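# Band the cable-wrapped charger with the hair tie

## Task

Get the hair tie around both the charger and the cable coiled on it, placed squarely and well away from either end of the charger. Every turn of cable that was coiled on the charger at the start must still be coiled there at the finish, with no loose or dangling loops. The tie must press all of those turns against the charger's two wide faces. At the end the charger must rest on the desk, lying flat on one of its wide faces.

## Robot and tools

ROBOT AND FRAME. There are two six-joint arms, left_arm and right_arm, each ending in a two-finger gripper. In the scene frame the origin sits at table-top height, halfway between the arms' nominal bases. +x points out over the table, +z points up, and left_arm is on the +y side. The calibrated bases are left_arm (+0.011, +0.473, 0) m and right_arm (-0.051, -0.618, 0) m, both facing about +x. Each gripper has its own axes: the fingers point along its +z and open and close along its y. end_effector_position is the spot between the pads when they are shut. The fingertips stick out about 33 mm past it when the gap is 40 mm or less, and only 9 mm when fully open. The fingers can fold. A grip is firm only in the outer quarter of the pads. Nearer the palm, a narrow part may slip or be squeezed unpredictably. A fingertip pushed against a surface folds easily and gives little sign of contact.

THE 18-NUMBER ROW. Every row holds both arms: left dx, dy, dz, rx, ry, rz, left position, force_limit, speed, then the same nine for the right. All values lie in [-1, 1]. The first six of each arm are an OFFSET, not a pose. They count from that arm's Hand target as it was when the action or move began, along that Hand target's own axes. 1.0 equals 0.6 m of travel or 180 degrees of turn. rx, ry, rz form one rotation vector. Six zeros re-command the current Hand target, which also ends a push. Repeating an offset in a later call moves the hand further. The gripper numbers are absolute commands. position: +1 is fully open (140 mm); the pads touch near -0.8; -1 closes until blocked. force_limit: -1 is about 14 N and +1 about 58 N for a slow close. speed: -1 is about 30 mm/s and +1 about 250 mm/s; a faster close squeezes harder. Both start at +1. To leave a gripper unchanged, resend its last three numbers, since 0 is a real command.

execute_actions: actions is a list of actions. Each action is a table of up to 15 rows, one per 1/30 s step. A short table repeats its last row to fill 15 steps. Each row is measured from the action's starting Hand target, not from the row before. cameras picks images by name (cam_head_left, cam_head_right, cam_high, cam_low, cam_left_wrist, cam_right_wrist, or "all"). An empty actions list returns all images and the full status.

move: target is one row or a list of up to 15 rows. Every row is an offset from the same starting Hand targets. Both arms follow straight paths that finish together, with no obstacle avoidance and a cap of 10 s. speed is in m/s, from 0.002 to 2, default 0.25; turning is capped at twice that in rad/s. It takes one value or one per target. blend (m) rounds corners in a list; 0 stops at each target. stop_force (10 to 80 N, one value for both arms) ends an arm's path when it meets that much resistance along its travel. Use it only slowly and without rotating the gripper. It gives no reading when an arm is stretched out or its wrist is straight. Leave it out when backing off a contact. zero (only with stop_force) re-zeroes the force reading first; the default is true. blocking=false returns early while the move continues; it cannot be combined with stop_force. The result adds a move: line giving the ending (done, off_target, moving, held, fault) and limits (paced = the pose was clipped, held = steps were withheld). Keep paths away from an arm's own base.

wait: seconds, 0 to 10; the robot holds its last command. stop: brakes a running move; the fingers keep moving. zoom_image: camera plus region [x0, y0, x1, y1] in that camera's latest image pixels, at most 504 wide and high. clear_fault: arm (left_arm or right_arm) clears a torque or force fault already reported. finished_scene: scene is the current scene's number; this ends the scene for good.

RESULTS. Positions (m), quat_wxyz and velocities are in the scene frame. Hand target is the last commanded pose after clipping, and it is the base for the next offset. Each step, the controller limits the command to 70 mm and 16 degrees from the measured hand. A hand that settles short stays short until you send the gap again. object_status: 0 moving, 1 blocked while opening, 2 blocked while closing (a grip), 3 reached the target or the pads met. position_measured is in counts: 3 fully open, 75 about 100 mm, 139 about 60 mm, 200 about 20 mm, 230 pads together. To grip harder, raise force_limit and nudge position (for example -1 to -0.98). Joint torques, External joint torques and Flange force (along the gripper's own axes) show contact and load. Readings within noise can be omitted. Watch for MOTOR HOT and fault lines.

AVOID. A torque fault occurs at the contact load limits (waist and shoulder 299, elbow 140, wrist joints 39.6 N m). A force fault occurs at 144 N of outside force. Either one freezes the arm until clear_fault. Never drive a target far past a firm contact, since the arms are stiff. Keep the arms and grippers from pressing on each other, and never close one gripper on the other's fingers. Do not drop or fling parts or let anything leave the table. Avoid twisting stiff items or holding weight far off centre. Long stretches and pushing against unreachable poses heat the motors.

Each tool is called after ">>>" as name([rows], argument=value, ...), one row to a line, values as JSON.

## Session

Scene 1 solved. On to scene 2.

>>> execute_actions(actions=[])

>>> zoom_image(camera="cam_head_right", region=[200, 230, 700, 500])

>>> zoom_image(camera="cam_low", region=[150, 190, 650, 400])

Scene clock: 0.00 s.
left_arm: end_effector_position=(+0.5766, +0.2442, +0.3467) position_measured=3 object_status=3 end_effector_quat_wxyz=(+0.660, -0.216, -0.715, -0.076) | right_arm: end_effector_position=(+0.9214, -0.2018, +0.3143) position_measured=3 object_status=3 end_effector_quat_wxyz=(-0.253, +0.861, -0.203, +0.391)
Joint positions: left_arm=[-0.416 0.756 1.215 -0.044 2.624 -1.434] | right_arm=[0.382 0.443 1.513 -0.146 0.22 2.54]
Joint velocities: within noise
Joint torques (N m): no reading
External joint torques (N m): no reading
Flange force (N): no reading
Hand target: left_arm +0.5766, +0.2442, +0.3467; +0.660, -0.216, -0.715, -0.076 | right_arm +0.9214, -0.2018, +0.3143; -0.253, +0.861, -0.203, +0.391
Tool commands: left_gripper/position=+1.0 left_gripper/force_limit=+1.0 left_gripper/speed=+1.0 right_gripper/position=+1.0 right_gripper/force_limit=+1.0 right_gripper/speed=+1.0
camera_calibration:
cam_left_wrist: T_world_to_cam=[[0.406424, 0.89674, -0.175149, -0.381956], [0.356393, -0.332101, -0.873323, 0.183189], [-0.84131, 0.292518, -0.454566, 0.710049], [0, 0, 0, 1]] pos_world=[0.687321, 0.195651, 0.415848]
cam_right_wrist: T_world_to_cam=[[-0.159198, -0.78658, -0.596614, 0.184612], [-0.848549, 0.417899, -0.324538, 0.971383], [0.504599, 0.45459, -0.73398, 0.0000479414], [0, 0, 0, 1]] pos_world=[0.853632, -0.26075, 0.425428]

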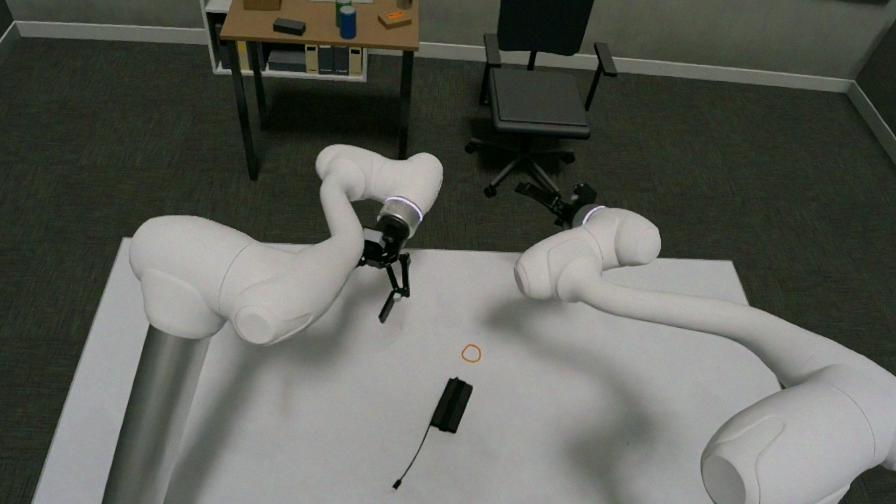

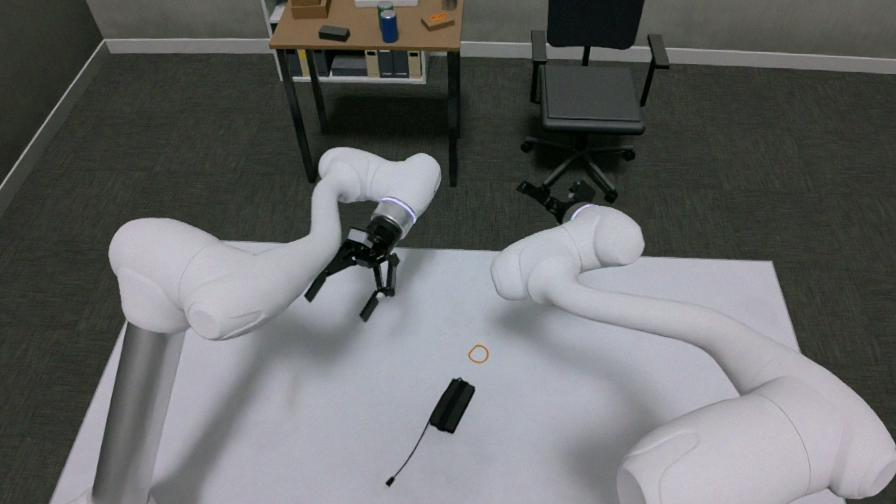

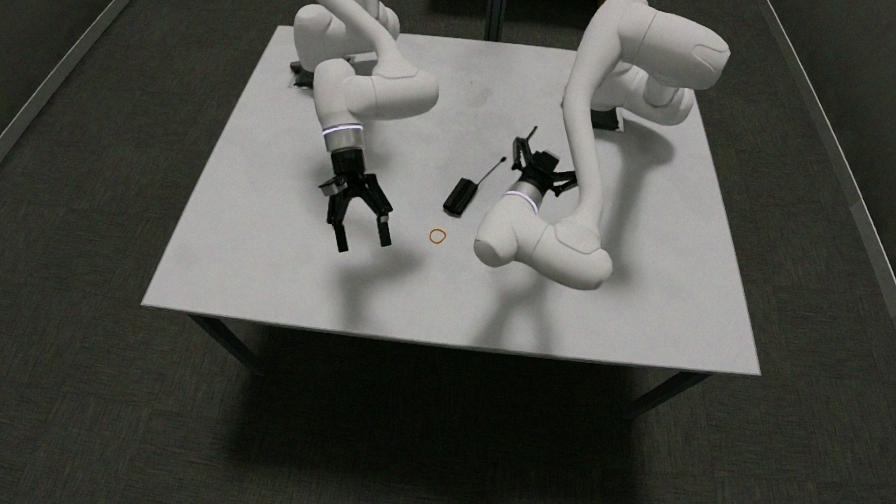

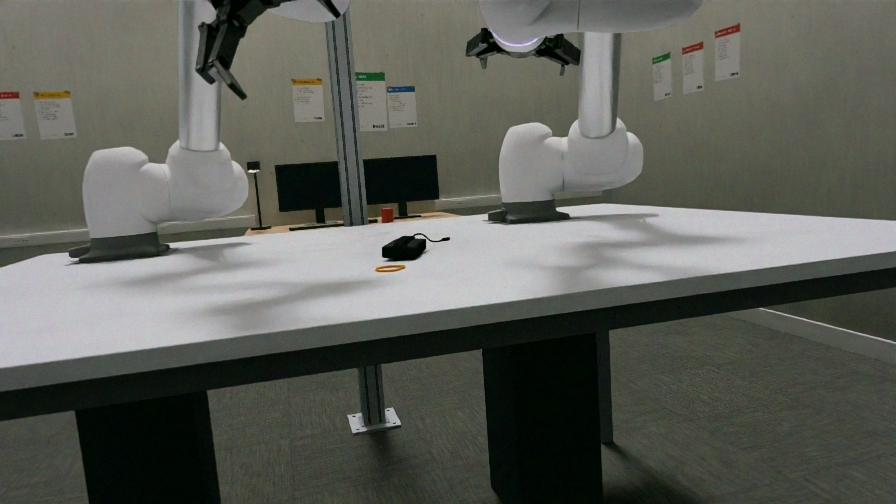

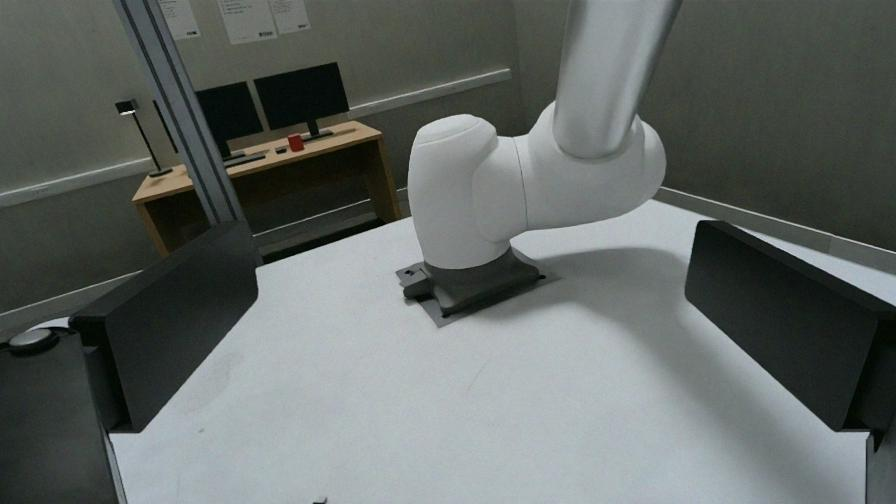

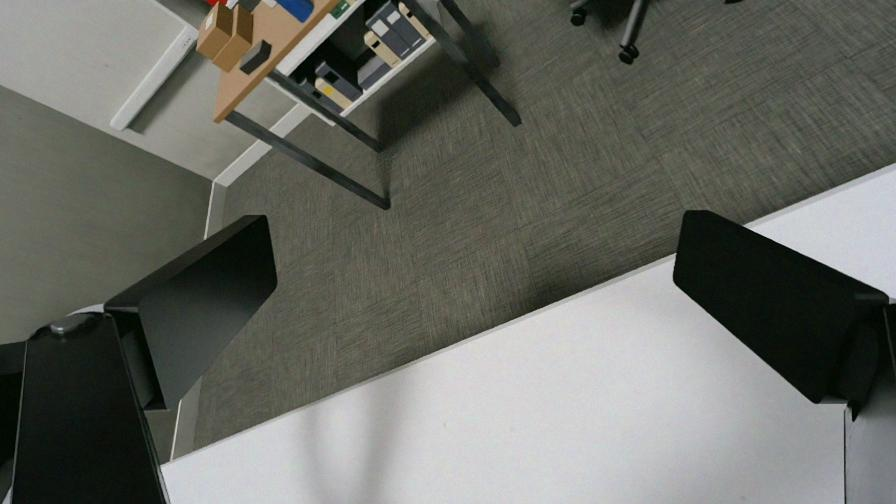

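Scaled by 1.008 from the camera's 896x504 image, which has a finer 1280x720 frame.

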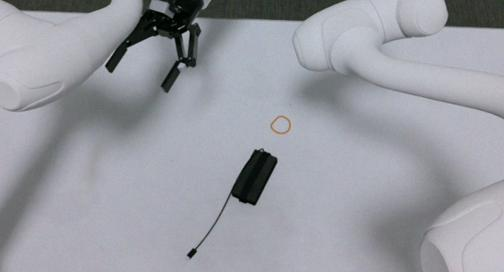

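Scaled by 1.008 from the camera's 896x504 image, which has a finer 1280x720 frame.

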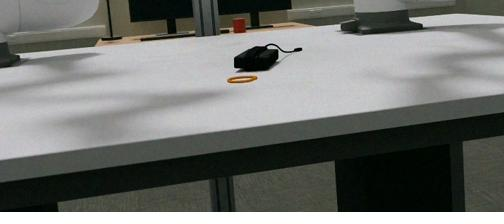

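>>> zoom_image(camera="cam_head_left", region=[360, 330, 520, 500])

>>> zoom_image(camera="cam_head_right", region=[370, 335, 520, 500])

>>> zoom_image(camera="cam_high", region=[410, 140, 530, 260])

>>> zoom_image(camera="cam_low", region=[350, 220, 470, 290])

Scaled by 2.965 from the camera's 896x504 image, which has a finer 1280x720 frame.

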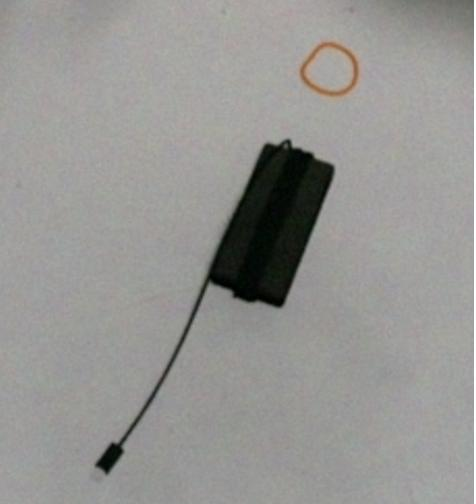

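Scaled by 3.055 from the camera's 896x504 image, which has a finer 1280x720 frame.

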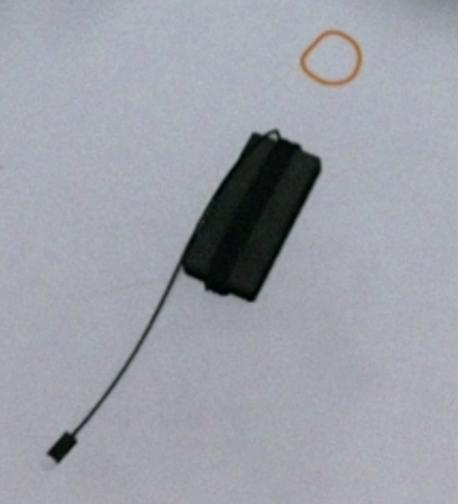

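Scaled by 4.200 from the camera's 896x504 image, which has a finer 1280x720 frame.

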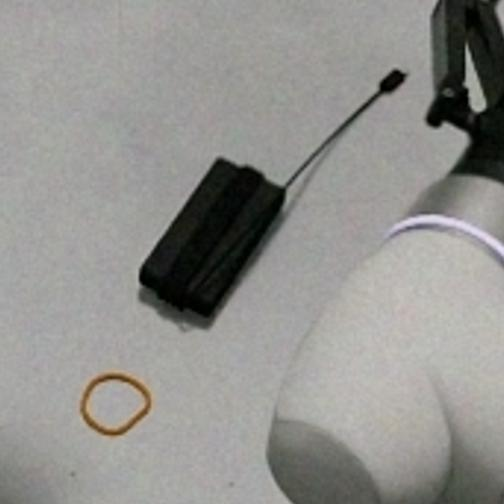

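Scaled by 4.200 from the camera's 896x504 image, which has a finer 1280x720 frame.

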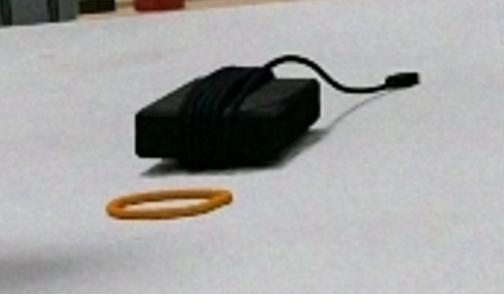

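>>> move(target=[-0.3218,-0.1055,-0.1575,0.6305,-0.0322,-0.0737,-0.405,1,0,-0.5568,0.0405,-0.15,-0.347,0.2246,0.7648,-0.525,1,0], speed=0.55, cameras=["cam_head_right","cam_left_wrist","cam_right_wrist","cam_low"])

Scene clock: 12.13 s.
left_arm: end_effector_position=(+0.6437, +0.1102, +0.1801) position_measured=180 object_status=3 end_effector_quat_wxyz=(+0.500, +0.500, -0.500, +0.500) | right_arm: end_effector_position=(+0.6433, -0.0631, +0.1601) position_measured=195 object_status=3 end_effector_quat_wxyz=(+0.000, -0.001, +1.000, +0.000)
Joint positions: left_arm=[-0.089 0.602 2.012 -1.66 1.518 -2.095] | right_arm=[0.635 0.61 1.266 -0.001 1.265 5.346]
Joint torques (N m): left_arm=[-0.11 -75.97 -17.81 -2.13 2.92 -0.1] | right_arm=[1.95 -96.89 -41.24 4.47 0.35 0.08]
External joint torques (N m): left_arm=[0.09 -0.36 0.11 0.54 -0.52 0.09] | right_arm=[-2.05 -4.82 0.29 -0.23 -0.32 -0.08]
Flange force (N): left_arm=[0.5 0.5 -0.5] | right_arm=[5.5 -7.5 -1.7]
Hand target: left_arm +0.6437, +0.1102, +0.1801; +0.500, +0.500, -0.500, +0.500 | right_arm +0.6433, -0.0631, +0.1601; +0.000, -0.001, +1.000, +0.000
Off the commanded pose: left_arm 0.000 m, 0 deg | right_arm 0.000 m, 0 deg.
move: done; limits=paced
camera_calibration:
cam_left_wrist: T_world_to_cam=[[-0.999993, -0.00350889, 0.000870369, 0.654637], [-0.00205893, 0.354869, -0.934914, 0.135386], [0.00297164, -0.93491, -0.354873, 0.303818], [0, 0, 0, 1]] pos_world=[0.654009, 0.238295, 0.233822]
cam_right_wrist: T_world_to_cam=[[0.00596315, 0.999978, 0.0027374, 0.0680003], [0.933168, -0.00654853, 0.359382, -0.655072], [0.359392, 0.000411405, -0.933187, 0.0608187], [0, 0, 0, 1]] pos_world=[0.589028, -0.0723136, 0.29199]
Images, in order (width x height): cam_head_right 896x504, cam_low 896x504, cam_left_wrist 896x504, cam_right_wrist 896x504.

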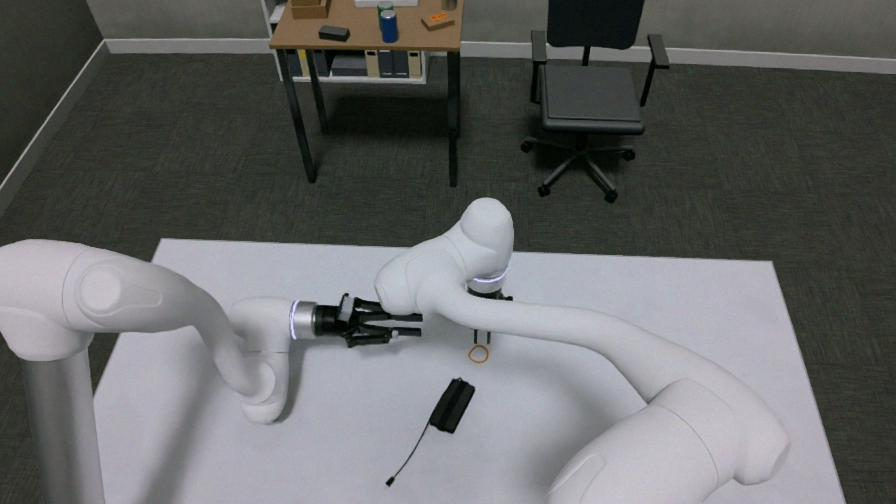

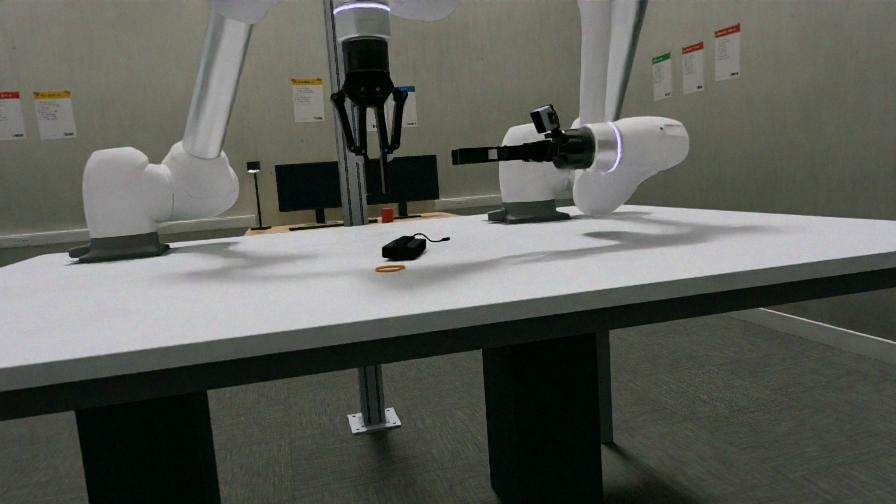

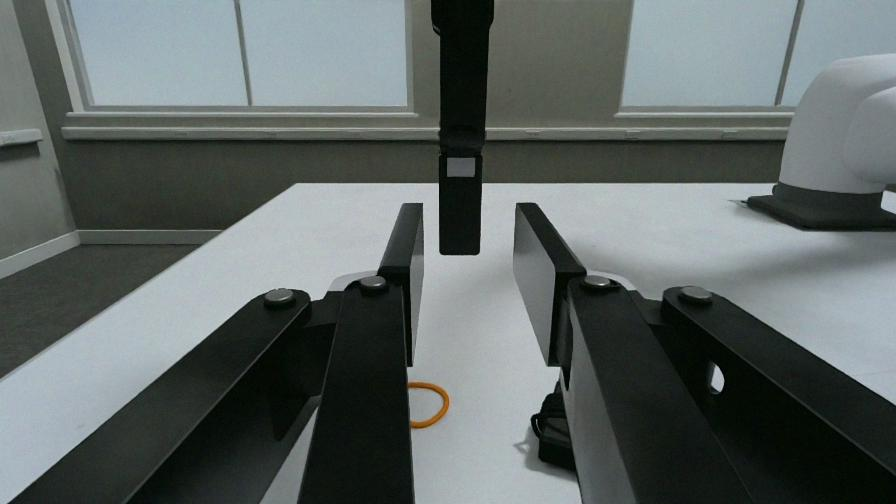

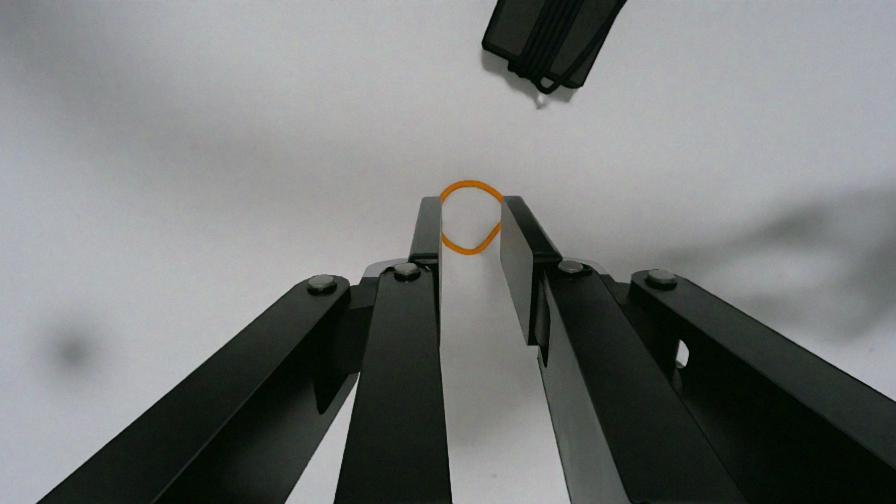

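>>> move(target=[0,-0.0542,0,0,0,0,-0.405,1,0,-0.0545,-0.0232,0.1668,0,0,0,-0.525,1,0], speed=0.2, cameras=["cam_right_wrist"])

>>> zoom_image(camera="cam_right_wrist", region=[370, 130, 580, 300])

Scene clock: 14.30 s.
left_arm: end_effector_position=(+0.6762, +0.1102, +0.1801) position_measured=180 object_status=3 end_effector_quat_wxyz=(+0.500, +0.500, -0.500, +0.500) | right_arm: end_effector_position=(+0.6761, -0.0771, +0.0601) position_measured=195 object_status=3 end_effector_quat_wxyz=(+0.000, -0.001, +1.000, +0.000)
Joint positions: left_arm=[-0.084 0.632 1.946 -1.654 1.517 -2.132] | right_arm=[0.602 0.698 1.306 -0.001 1.137 5.313]
Joint torques (N m): left_arm=[-0.87 -79.76 -19.32 -1.98 2.91 -0.09] | right_arm=[1.7 -101.74 -39.43 4.25 0.48 0.08]
External joint torques (N m): left_arm=[0.83 -0.41 0.3 0.31 -0.57 0.09] | right_arm=[-1.53 -5.87 0.28 -0.2 -0.45 -0.08]
Flange force (N): left_arm=[0.5 0.9 -1.2] | right_arm=[7.2 -7.5 -3.3]
Hand target: left_arm +0.6762, +0.1102, +0.1801; +0.500, +0.500, -0.500, +0.500 | right_arm +0.6761, -0.0771, +0.0600; +0.000, -0.001, +1.000, +0.000
Off the commanded pose: left_arm 0.000 m, 0 deg | right_arm 0.000 m, 0 deg.
move: done
camera_calibration:
cam_right_wrist: T_world_to_cam=[[0.0059044, 0.999979, 0.002609, 0.0820401], [0.933134, -0.00644759, 0.35947, -0.649727], [0.359479, 0.000312088, -0.933153, -0.0443158], [0, 0, 0, 1]] pos_world=[0.621728, -0.0862138, 0.19199]
Images, in order (width x height): cam_right_wrist 896x504.

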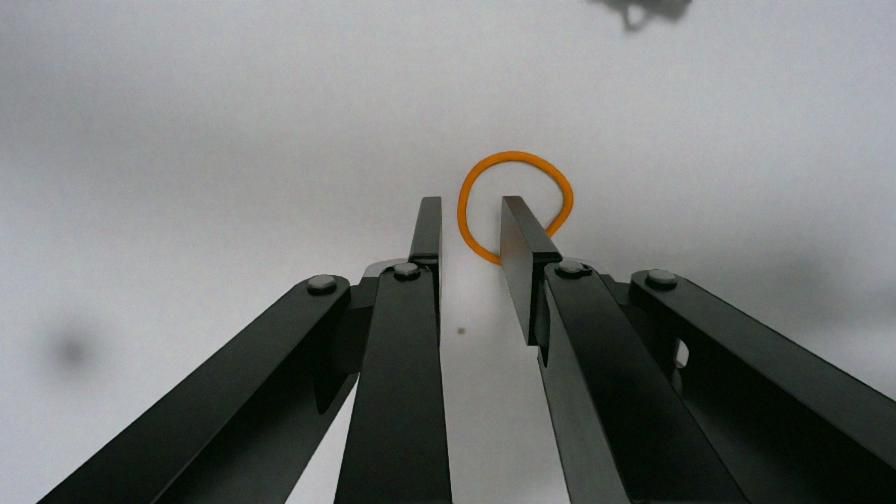

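Scaled by 2.400 from the camera's 896x504 image, which has a finer 1280x720 frame.

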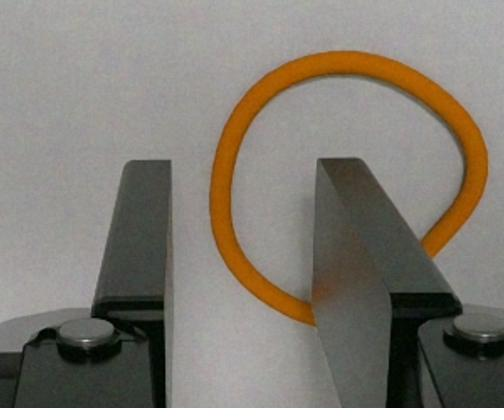

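>>> move(target=[0,0,0,0,0,0,-0.405,1,0,0,-0.0045,0.0442,0,0,0,-0.525,1,0], speed=0.08)

>>> execute_actions([
  [[0,0,0,0,0,0,-0.405,1,0,0,0,0,0,0,0,-1,-1,-0.7]],
], cameras=["cam_right_wrist"])

>>> zoom_image(camera="cam_right_wrist", region=[370, 130, 580, 300])

Scene clock: 15.50 s.
left_arm: end_effector_position=(+0.6762, +0.1102, +0.1801) position_measured=180 object_status=3 end_effector_quat_wxyz=(+0.500, +0.500, -0.500, +0.500) | right_arm: end_effector_position=(+0.6761, -0.0798, +0.0336) position_measured=195 object_status=3 end_effector_quat_wxyz=(+0.000, -0.001, +1.000, +0.000)
Joint positions: left_arm=[-0.084 0.632 1.946 -1.654 1.517 -2.132] | right_arm=[0.599 0.715 1.329 -0.001 1.098 5.31]
Joint torques (N m): left_arm=[-0.56 -79.2 -19.38 -2.01 2.9 -0.08] | right_arm=[1.78 -102.36 -38.81 4.14 0.38 0.08]
External joint torques (N m): left_arm=[0.63 -0.76 0.35 0.35 -0.56 0.08] | right_arm=[-1.75 -5.52 0.58 -0.19 -0.35 -0.08]
Flange force (N): left_arm=[1.1 1.4 -1.0] | right_arm=[7.0 -7.7 -3.3]
Hand target: left_arm +0.6762, +0.1102, +0.1801; +0.500, +0.500, -0.500, +0.500 | right_arm +0.6761, -0.0798, +0.0335; +0.000, -0.001, +1.000, +0.000
Off the commanded pose: left_arm 0.000 m, 0 deg | right_arm 0.000 m, 0 deg.
move: done

Scene clock: 16.20 s.
left_arm: end_effector_position=(+0.6762, +0.1102, +0.1801) position_measured=180 object_status=3 end_effector_quat_wxyz=(+0.500, +0.500, -0.500, +0.500) | right_arm: end_effector_position=(+0.6761, -0.0798, +0.0335) position_measured=226 object_status=2 end_effector_quat_wxyz=(+0.000, -0.001, +1.000, +0.000)
Joint positions: left_arm=[-0.084 0.632 1.946 -1.654 1.517 -2.132] | right_arm=[0.599 0.715 1.329 -0.001 1.098 5.31]
Joint torques (N m): left_arm=[-1.04 -79.7 -19.02 -2.06 2.9 -0.03] | right_arm=[2.09 -101.6 -37.95 4.14 0.29 0.05]
External joint torques (N m): left_arm=[0.95 -0.04 0.04 0.39 -0.57 0.03] | right_arm=[-2.25 -6.06 -0.28 -0.19 -0.26 -0.05]
Flange force (N): left_arm=[0.1 -0.1 -1.5] | right_arm=[5.4 -7.2 -4.4]
Hand target: left_arm +0.6762, +0.1102, +0.1801; +0.500, +0.500, -0.500, +0.500 | right_arm +0.6761, -0.0798, +0.0335; +0.000, -0.001, +1.000, +0.000
Off the commanded pose: left_arm 0.000 m, 0 deg | right_arm 0.000 m, 0 deg.
camera_calibration:
cam_right_wrist: T_world_to_cam=[[0.00596315, 0.999978, 0.0027374, 0.0847509], [0.933168, -0.00654853, 0.359382, -0.640291], [0.359392, 0.000411405, -0.933187, -0.069104], [0, 0, 0, 1]] pos_world=[0.621828, -0.0889136, 0.16539]
Images, in order (width x height): cam_right_wrist 896x504.

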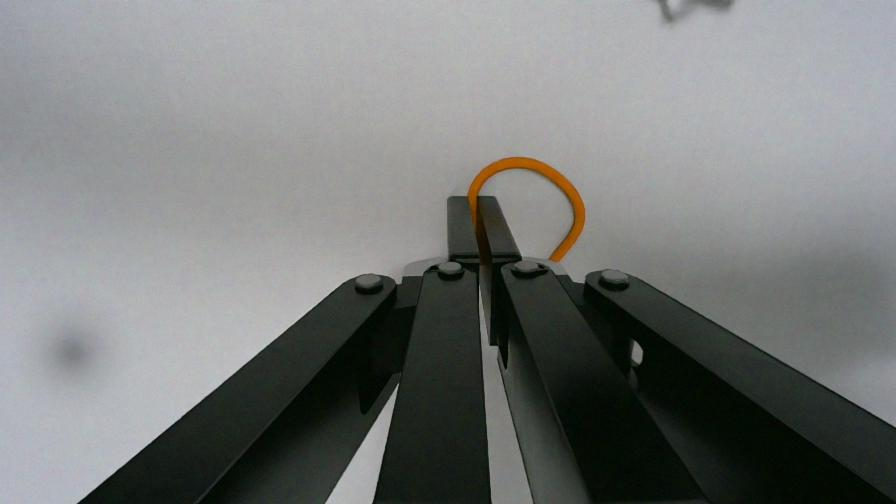

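Scaled by 2.400 from the camera's 896x504 image, which has a finer 1280x720 frame.

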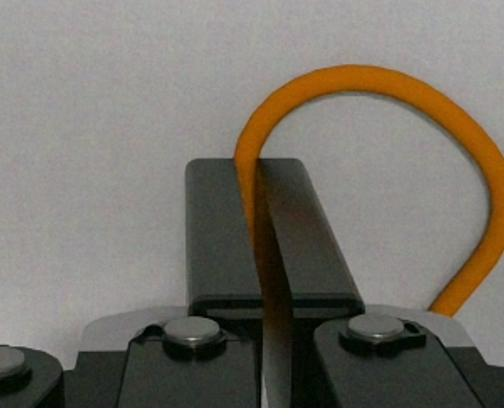

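>>> move([
  [0,0,0,0,0,0,-0.405,1,0,0,0,-0.4,0,0,0,-1,-1,-0.7],
  [0,0,0.2833,0,0,0,-0.405,1,0,0,0,-0.42,0,0,0,-1,-1,-0.7],
], speed=[0.2,0.25], blend=0.03, cameras=["cam_left_wrist","cam_right_wrist"])

>>> zoom_image(camera="cam_right_wrist", region=[370, 130, 620, 330])

>>> zoom_image(camera="cam_left_wrist", region=[370, 80, 570, 240])

Scene clock: 18.97 s.
left_arm: end_effector_position=(+0.6764, -0.0596, +0.1800) position_measured=180 object_status=3 end_effector_quat_wxyz=(+0.499, +0.500, -0.500, +0.500) | right_arm: end_effector_position=(+0.6760, -0.0796, +0.2855) position_measured=226 object_status=2 end_effector_quat_wxyz=(+0.000, -0.001, +1.000, +0.000)
Joint positions: left_arm=[-0.329 0.659 1.885 -1.858 1.38 -2.14] | right_arm=[0.599 0.594 1.063 -0.001 1.485 5.31]
Joint torques (N m): left_arm=[0.82 -85.3 -20.91 -2.38 2.8 0] | right_arm=[1.62 -97.25 -43.01 4.61 0.35 0.03]
External joint torques (N m): left_arm=[-0.65 0.9 -0.14 0.24 -0.46 0] | right_arm=[-1.41 -5.12 0.18 -0.17 -0.32 -0.03]
Flange force (N): left_arm=[-1.0 -1.0 1.3] | right_arm=[7.4 -7.5 0.0]
Hand target: left_arm +0.6764, -0.0597, +0.1800; +0.500, +0.500, -0.500, +0.500 | right_arm +0.6760, -0.0796, +0.2855; +0.000, -0.001, +1.000, +0.000
Off the commanded pose: left_arm 0.000 m, 0 deg | right_arm 0.000 m, 0 deg.
move: done
camera_calibration:
cam_left_wrist: T_world_to_cam=[[-0.999993, -0.00360293, 0.00083636, 0.686656], [-0.0020605, 0.354868, -0.934914, 0.195618], [0.00307163, -0.934909, -0.354873, 0.144869], [0, 0, 0, 1]] pos_world=[0.686609, 0.0684949, 0.233722]
cam_right_wrist: T_world_to_cam=[[0.00596315, 0.999978, 0.0027374, 0.0838623], [0.933168, -0.00654853, 0.359382, -0.730667], [0.359392, 0.000411405, -0.933187, 0.166131], [0, 0, 0, 1]] pos_world=[0.621628, -0.0887136, 0.41739]
Images, in order (width x height): cam_left_wrist 896x504, cam_right_wrist 896x504.

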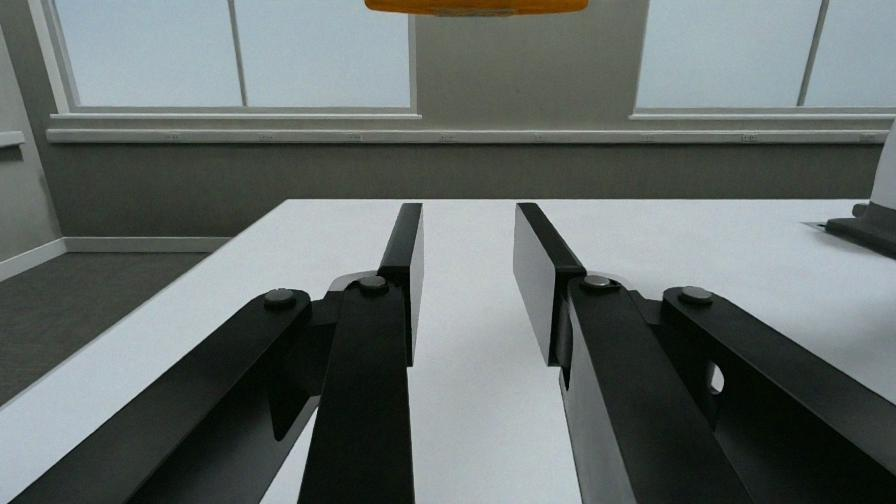

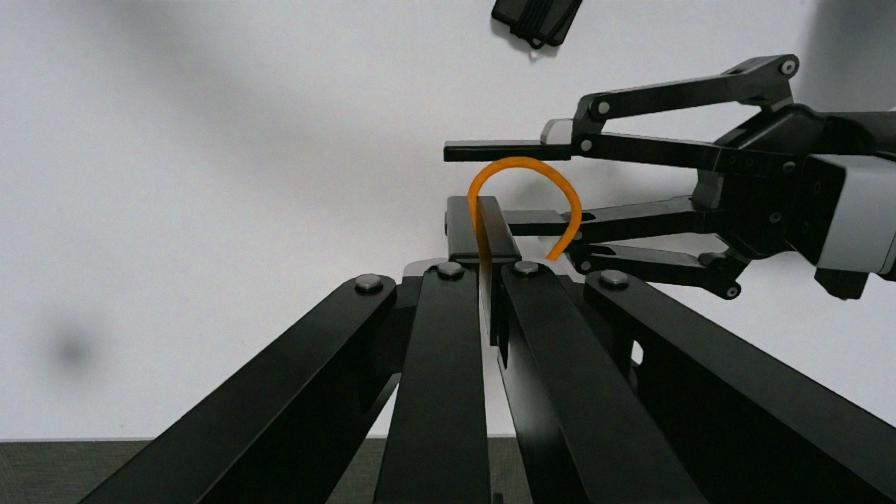

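Scaled by 2.016 from the camera's 896x504 image, which has a finer 1280x720 frame.

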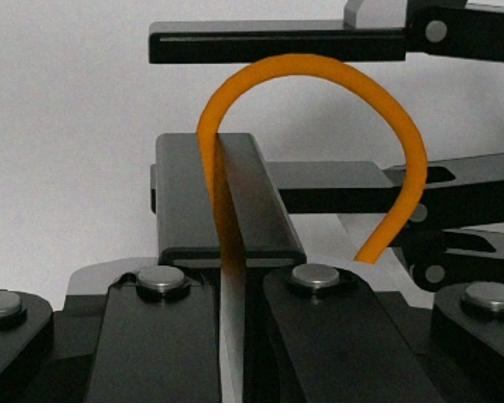

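Scaled by 2.520 from the camera's 896x504 image, which has a finer 1280x720 frame.

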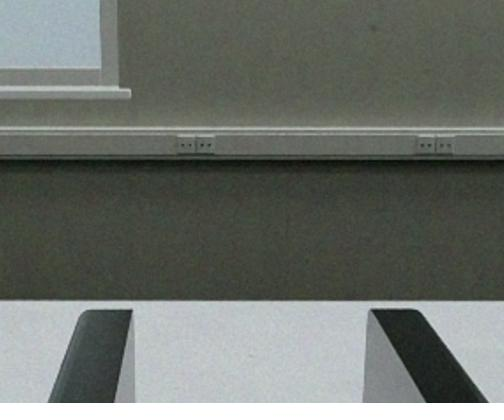

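>>> move(target=[0,0,0,0,0,0,-0.405,1,0,0,0,0.0967,0,0,0,-1,-1,-0.7], speed=0.12, cameras=["cam_left_wrist","cam_right_wrist"])

>>> zoom_image(camera="cam_left_wrist", region=[350, 80, 590, 280])

>>> zoom_image(camera="cam_right_wrist", region=[370, 130, 620, 330])

Scene clock: 20.30 s.
left_arm: end_effector_position=(+0.6764, -0.0597, +0.1800) position_measured=180 object_status=3 end_effector_quat_wxyz=(+0.500, +0.500, -0.500, +0.500) | right_arm: end_effector_position=(+0.6760, -0.0796, +0.2276) position_measured=226 object_status=2 end_effector_quat_wxyz=(+0.000, -0.001, +1.000, +0.000)
Joint positions: left_arm=[-0.329 0.659 1.885 -1.858 1.38 -2.14] | right_arm=[0.599 0.608 1.144 -0.001 1.389 5.31]
Joint torques (N m): left_arm=[-0.86 -83.5 -21.48 -2.66 2.94 -0.04] | right_arm=[1.82 -97.84 -42.59 4.6 0.37 0.06]
External joint torques (N m): left_arm=[0.85 -0.72 0.43 0.51 -0.61 0.04] | right_arm=[-1.97 -5.16 0.32 -0.24 -0.34 -0.06]
Flange force (N): left_arm=[1.3 0.8 -1.7] | right_arm=[7.0 -8.0 -0.7]
Hand target: left_arm +0.6764, -0.0597, +0.1800; +0.500, +0.500, -0.500, +0.500 | right_arm +0.6760, -0.0796, +0.2275; +0.000, -0.001, +1.000, +0.000
Off the commanded pose: left_arm 0.000 m, 0 deg | right_arm 0.000 m, 0 deg.
move: done
camera_calibration:
cam_left_wrist: T_world_to_cam=[[-0.999993, -0.00350889, 0.000870369, 0.686641], [-0.00205893, 0.354869, -0.934914, 0.195652], [0.00297164, -0.93491, -0.354873, 0.144844], [0, 0, 0, 1]] pos_world=[0.686609, 0.0683947, 0.233722]
cam_right_wrist: T_world_to_cam=[[0.00586961, 0.999979, 0.00270205, 0.0840922], [0.933168, -0.00644854, 0.359382, -0.709814], [0.359392, 0.000412034, -0.933187, 0.112006], [0, 0, 0, 1]] pos_world=[0.621628, -0.0887138, 0.35939]
Images, in order (width x height): cam_left_wrist 896x504, cam_right_wrist 896x504.

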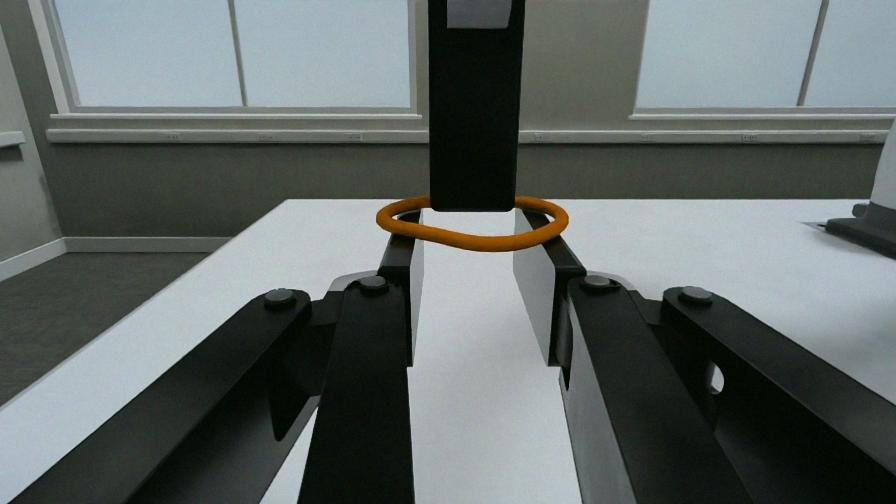

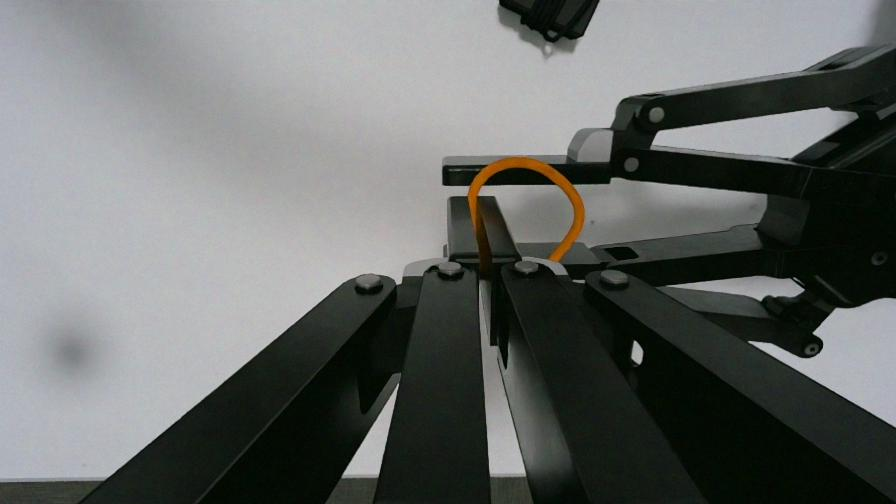

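Scaled by 2.100 from the camera's 896x504 image, which has a finer 1280x720 frame.

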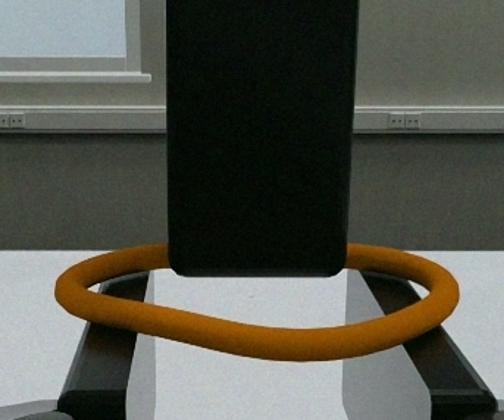

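Scaled by 2.016 from the camera's 896x504 image, which has a finer 1280x720 frame.

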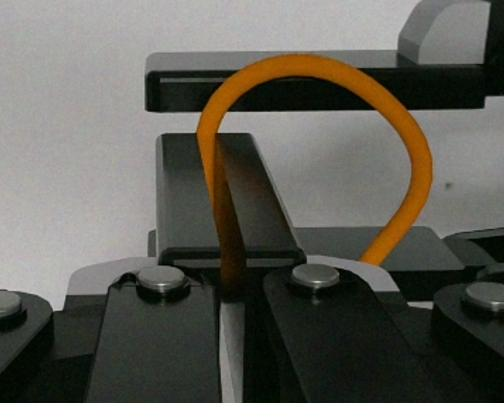

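>>> move(target=[0,0,0,0,0,0,-0.405,1,0,0,0,0.0045,0,0,0,-1,-1,-0.7], speed=0.05, cameras=["cam_left_wrist"])

>>> zoom_image(camera="cam_left_wrist", region=[350, 80, 590, 280])

Scene clock: 21.23 s.
left_arm: end_effector_position=(+0.6764, -0.0597, +0.1799) position_measured=180 object_status=3 end_effector_quat_wxyz=(+0.500, +0.500, -0.500, +0.500) | right_arm: end_effector_position=(+0.6760, -0.0796, +0.2248) position_measured=226 object_status=2 end_effector_quat_wxyz=(+0.000, -0.001, +1.000, +0.000)
Joint positions: left_arm=[-0.329 0.659 1.885 -1.858 1.38 -2.14] | right_arm=[0.599 0.609 1.148 -0.001 1.384 5.31]
Joint torques (N m): left_arm=[-0.43 -85.2 -22.07 -2.8 3.36 0] | right_arm=[1.88 -96.73 -41.62 4.5 0.42 0.06]
External joint torques (N m): left_arm=[0.45 0.86 1.02 0.64 -1.03 0] | right_arm=[-2.03 -6.08 -0.57 -0.14 -0.38 -0.07]
Flange force (N): left_arm=[-0.7 0.6 -0.9] | right_arm=[6.2 -7.5 -2.1]
Hand target: left_arm +0.6764, -0.0597, +0.1800; +0.500, +0.500, -0.500, +0.500 | right_arm +0.6760, -0.0796, +0.2248; +0.000, -0.001, +1.000, +0.000
Off the commanded pose: left_arm 0.000 m, 0 deg | right_arm 0.000 m, 0 deg.
move: done
camera_calibration:
cam_left_wrist: T_world_to_cam=[[-0.999993, -0.00350889, 0.000870369, 0.686641], [-0.00205893, 0.354869, -0.934914, 0.195559], [0.00297164, -0.93491, -0.354873, 0.144809], [0, 0, 0, 1]] pos_world=[0.686609, 0.0683947, 0.233622]
Images, in order (width x height): cam_left_wrist 896x504.

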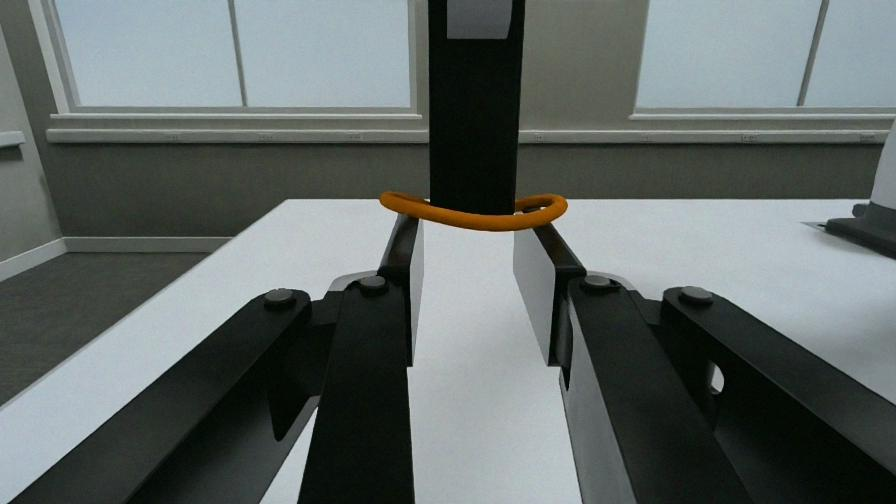

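Scaled by 2.100 from the camera's 896x504 image, which has a finer 1280x720 frame.

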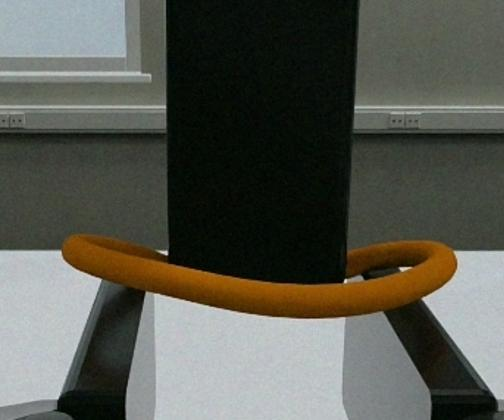

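>>> execute_actions([
  [[0,0,0,0,0,0,-0.405,1,0,0,0,0,0,0,0,-0.72,1,-1]],
], cameras=["cam_left_wrist","cam_right_wrist"])

>>> zoom_image(camera="cam_left_wrist", region=[350, 80, 590, 280])

>>> zoom_image(camera="cam_right_wrist", region=[370, 130, 620, 330])

Scene clock: 22.20 s.
left_arm: end_effector_position=(+0.6764, -0.0597, +0.1799) position_measured=180 object_status=3 end_effector_quat_wxyz=(+0.500, +0.500, -0.500, +0.500) | right_arm: end_effector_position=(+0.6760, -0.0796, +0.2248) position_measured=219 object_status=3 end_effector_quat_wxyz=(+0.000, -0.001, +1.000, +0.000)
Joint positions: left_arm=[-0.329 0.659 1.885 -1.858 1.38 -2.14] | right_arm=[0.599 0.609 1.148 -0.001 1.384 5.31]
Joint torques (N m): left_arm=[-0.58 -84.52 -21.45 -2.6 2.88 -0.08] | right_arm=[1.94 -97.87 -42.52 4.58 0.4 0.06]
External joint torques (N m): left_arm=[0.58 0.3 0.4 0.45 -0.55 0.08] | right_arm=[-1.63 -5.23 0.28 -0.2 -0.36 -0.06]
Flange force (N): left_arm=[-0.2 0.0 -1.0] | right_arm=[7.2 -7.7 -0.8]
Hand target: left_arm +0.6764, -0.0597, +0.1800; +0.500, +0.500, -0.500, +0.500 | right_arm +0.6760, -0.0796, +0.2248; +0.000, -0.001, +1.000, +0.000
Off the commanded pose: left_arm 0.000 m, 0 deg | right_arm 0.000 m, 0 deg.
camera_calibration:
cam_left_wrist: T_world_to_cam=[[-0.999993, -0.00350889, 0.000870369, 0.686641], [-0.00205893, 0.354869, -0.934914, 0.195559], [0.00297164, -0.93491, -0.354873, 0.144809], [0, 0, 0, 1]] pos_world=[0.686609, 0.0683947, 0.233622]
cam_right_wrist: T_world_to_cam=[[0.0059985, 0.999979, 0.00264385, 0.0841394], [0.933167, -0.0065479, 0.359383, -0.70891], [0.359392, 0.000311404, -0.933187, 0.109348], [0, 0, 0, 1]] pos_world=[0.621728, -0.0888135, 0.35659]
Images, in order (width x height): cam_left_wrist 896x504, cam_right_wrist 896x504.

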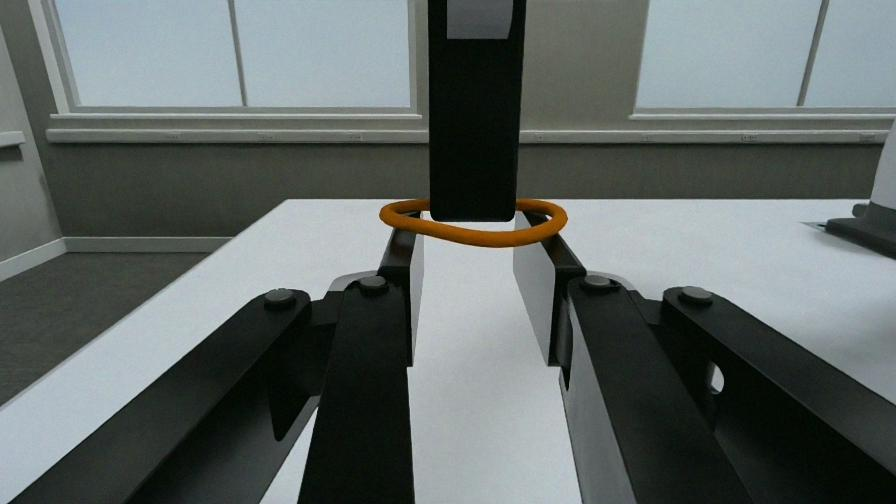

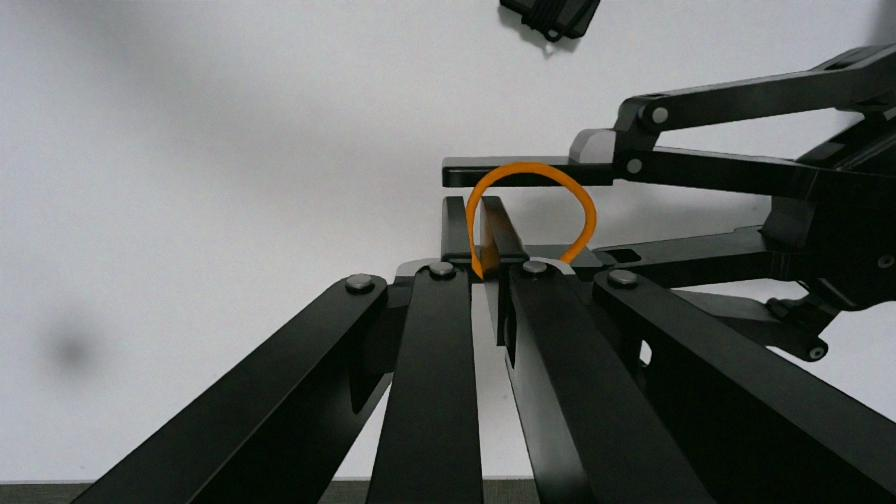

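Scaled by 2.100 from the camera's 896x504 image, which has a finer 1280x720 frame.

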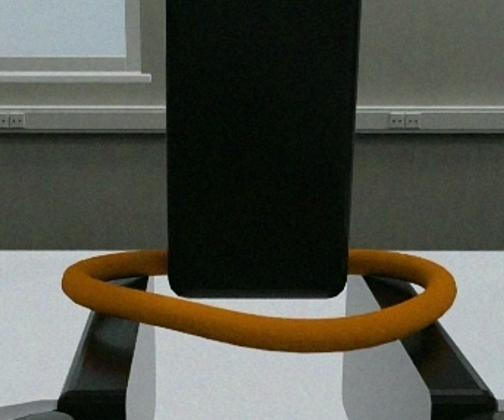

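Scaled by 2.016 from the camera's 896x504 image, which has a finer 1280x720 frame.

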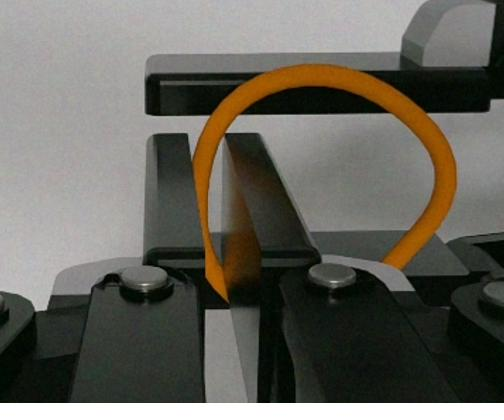

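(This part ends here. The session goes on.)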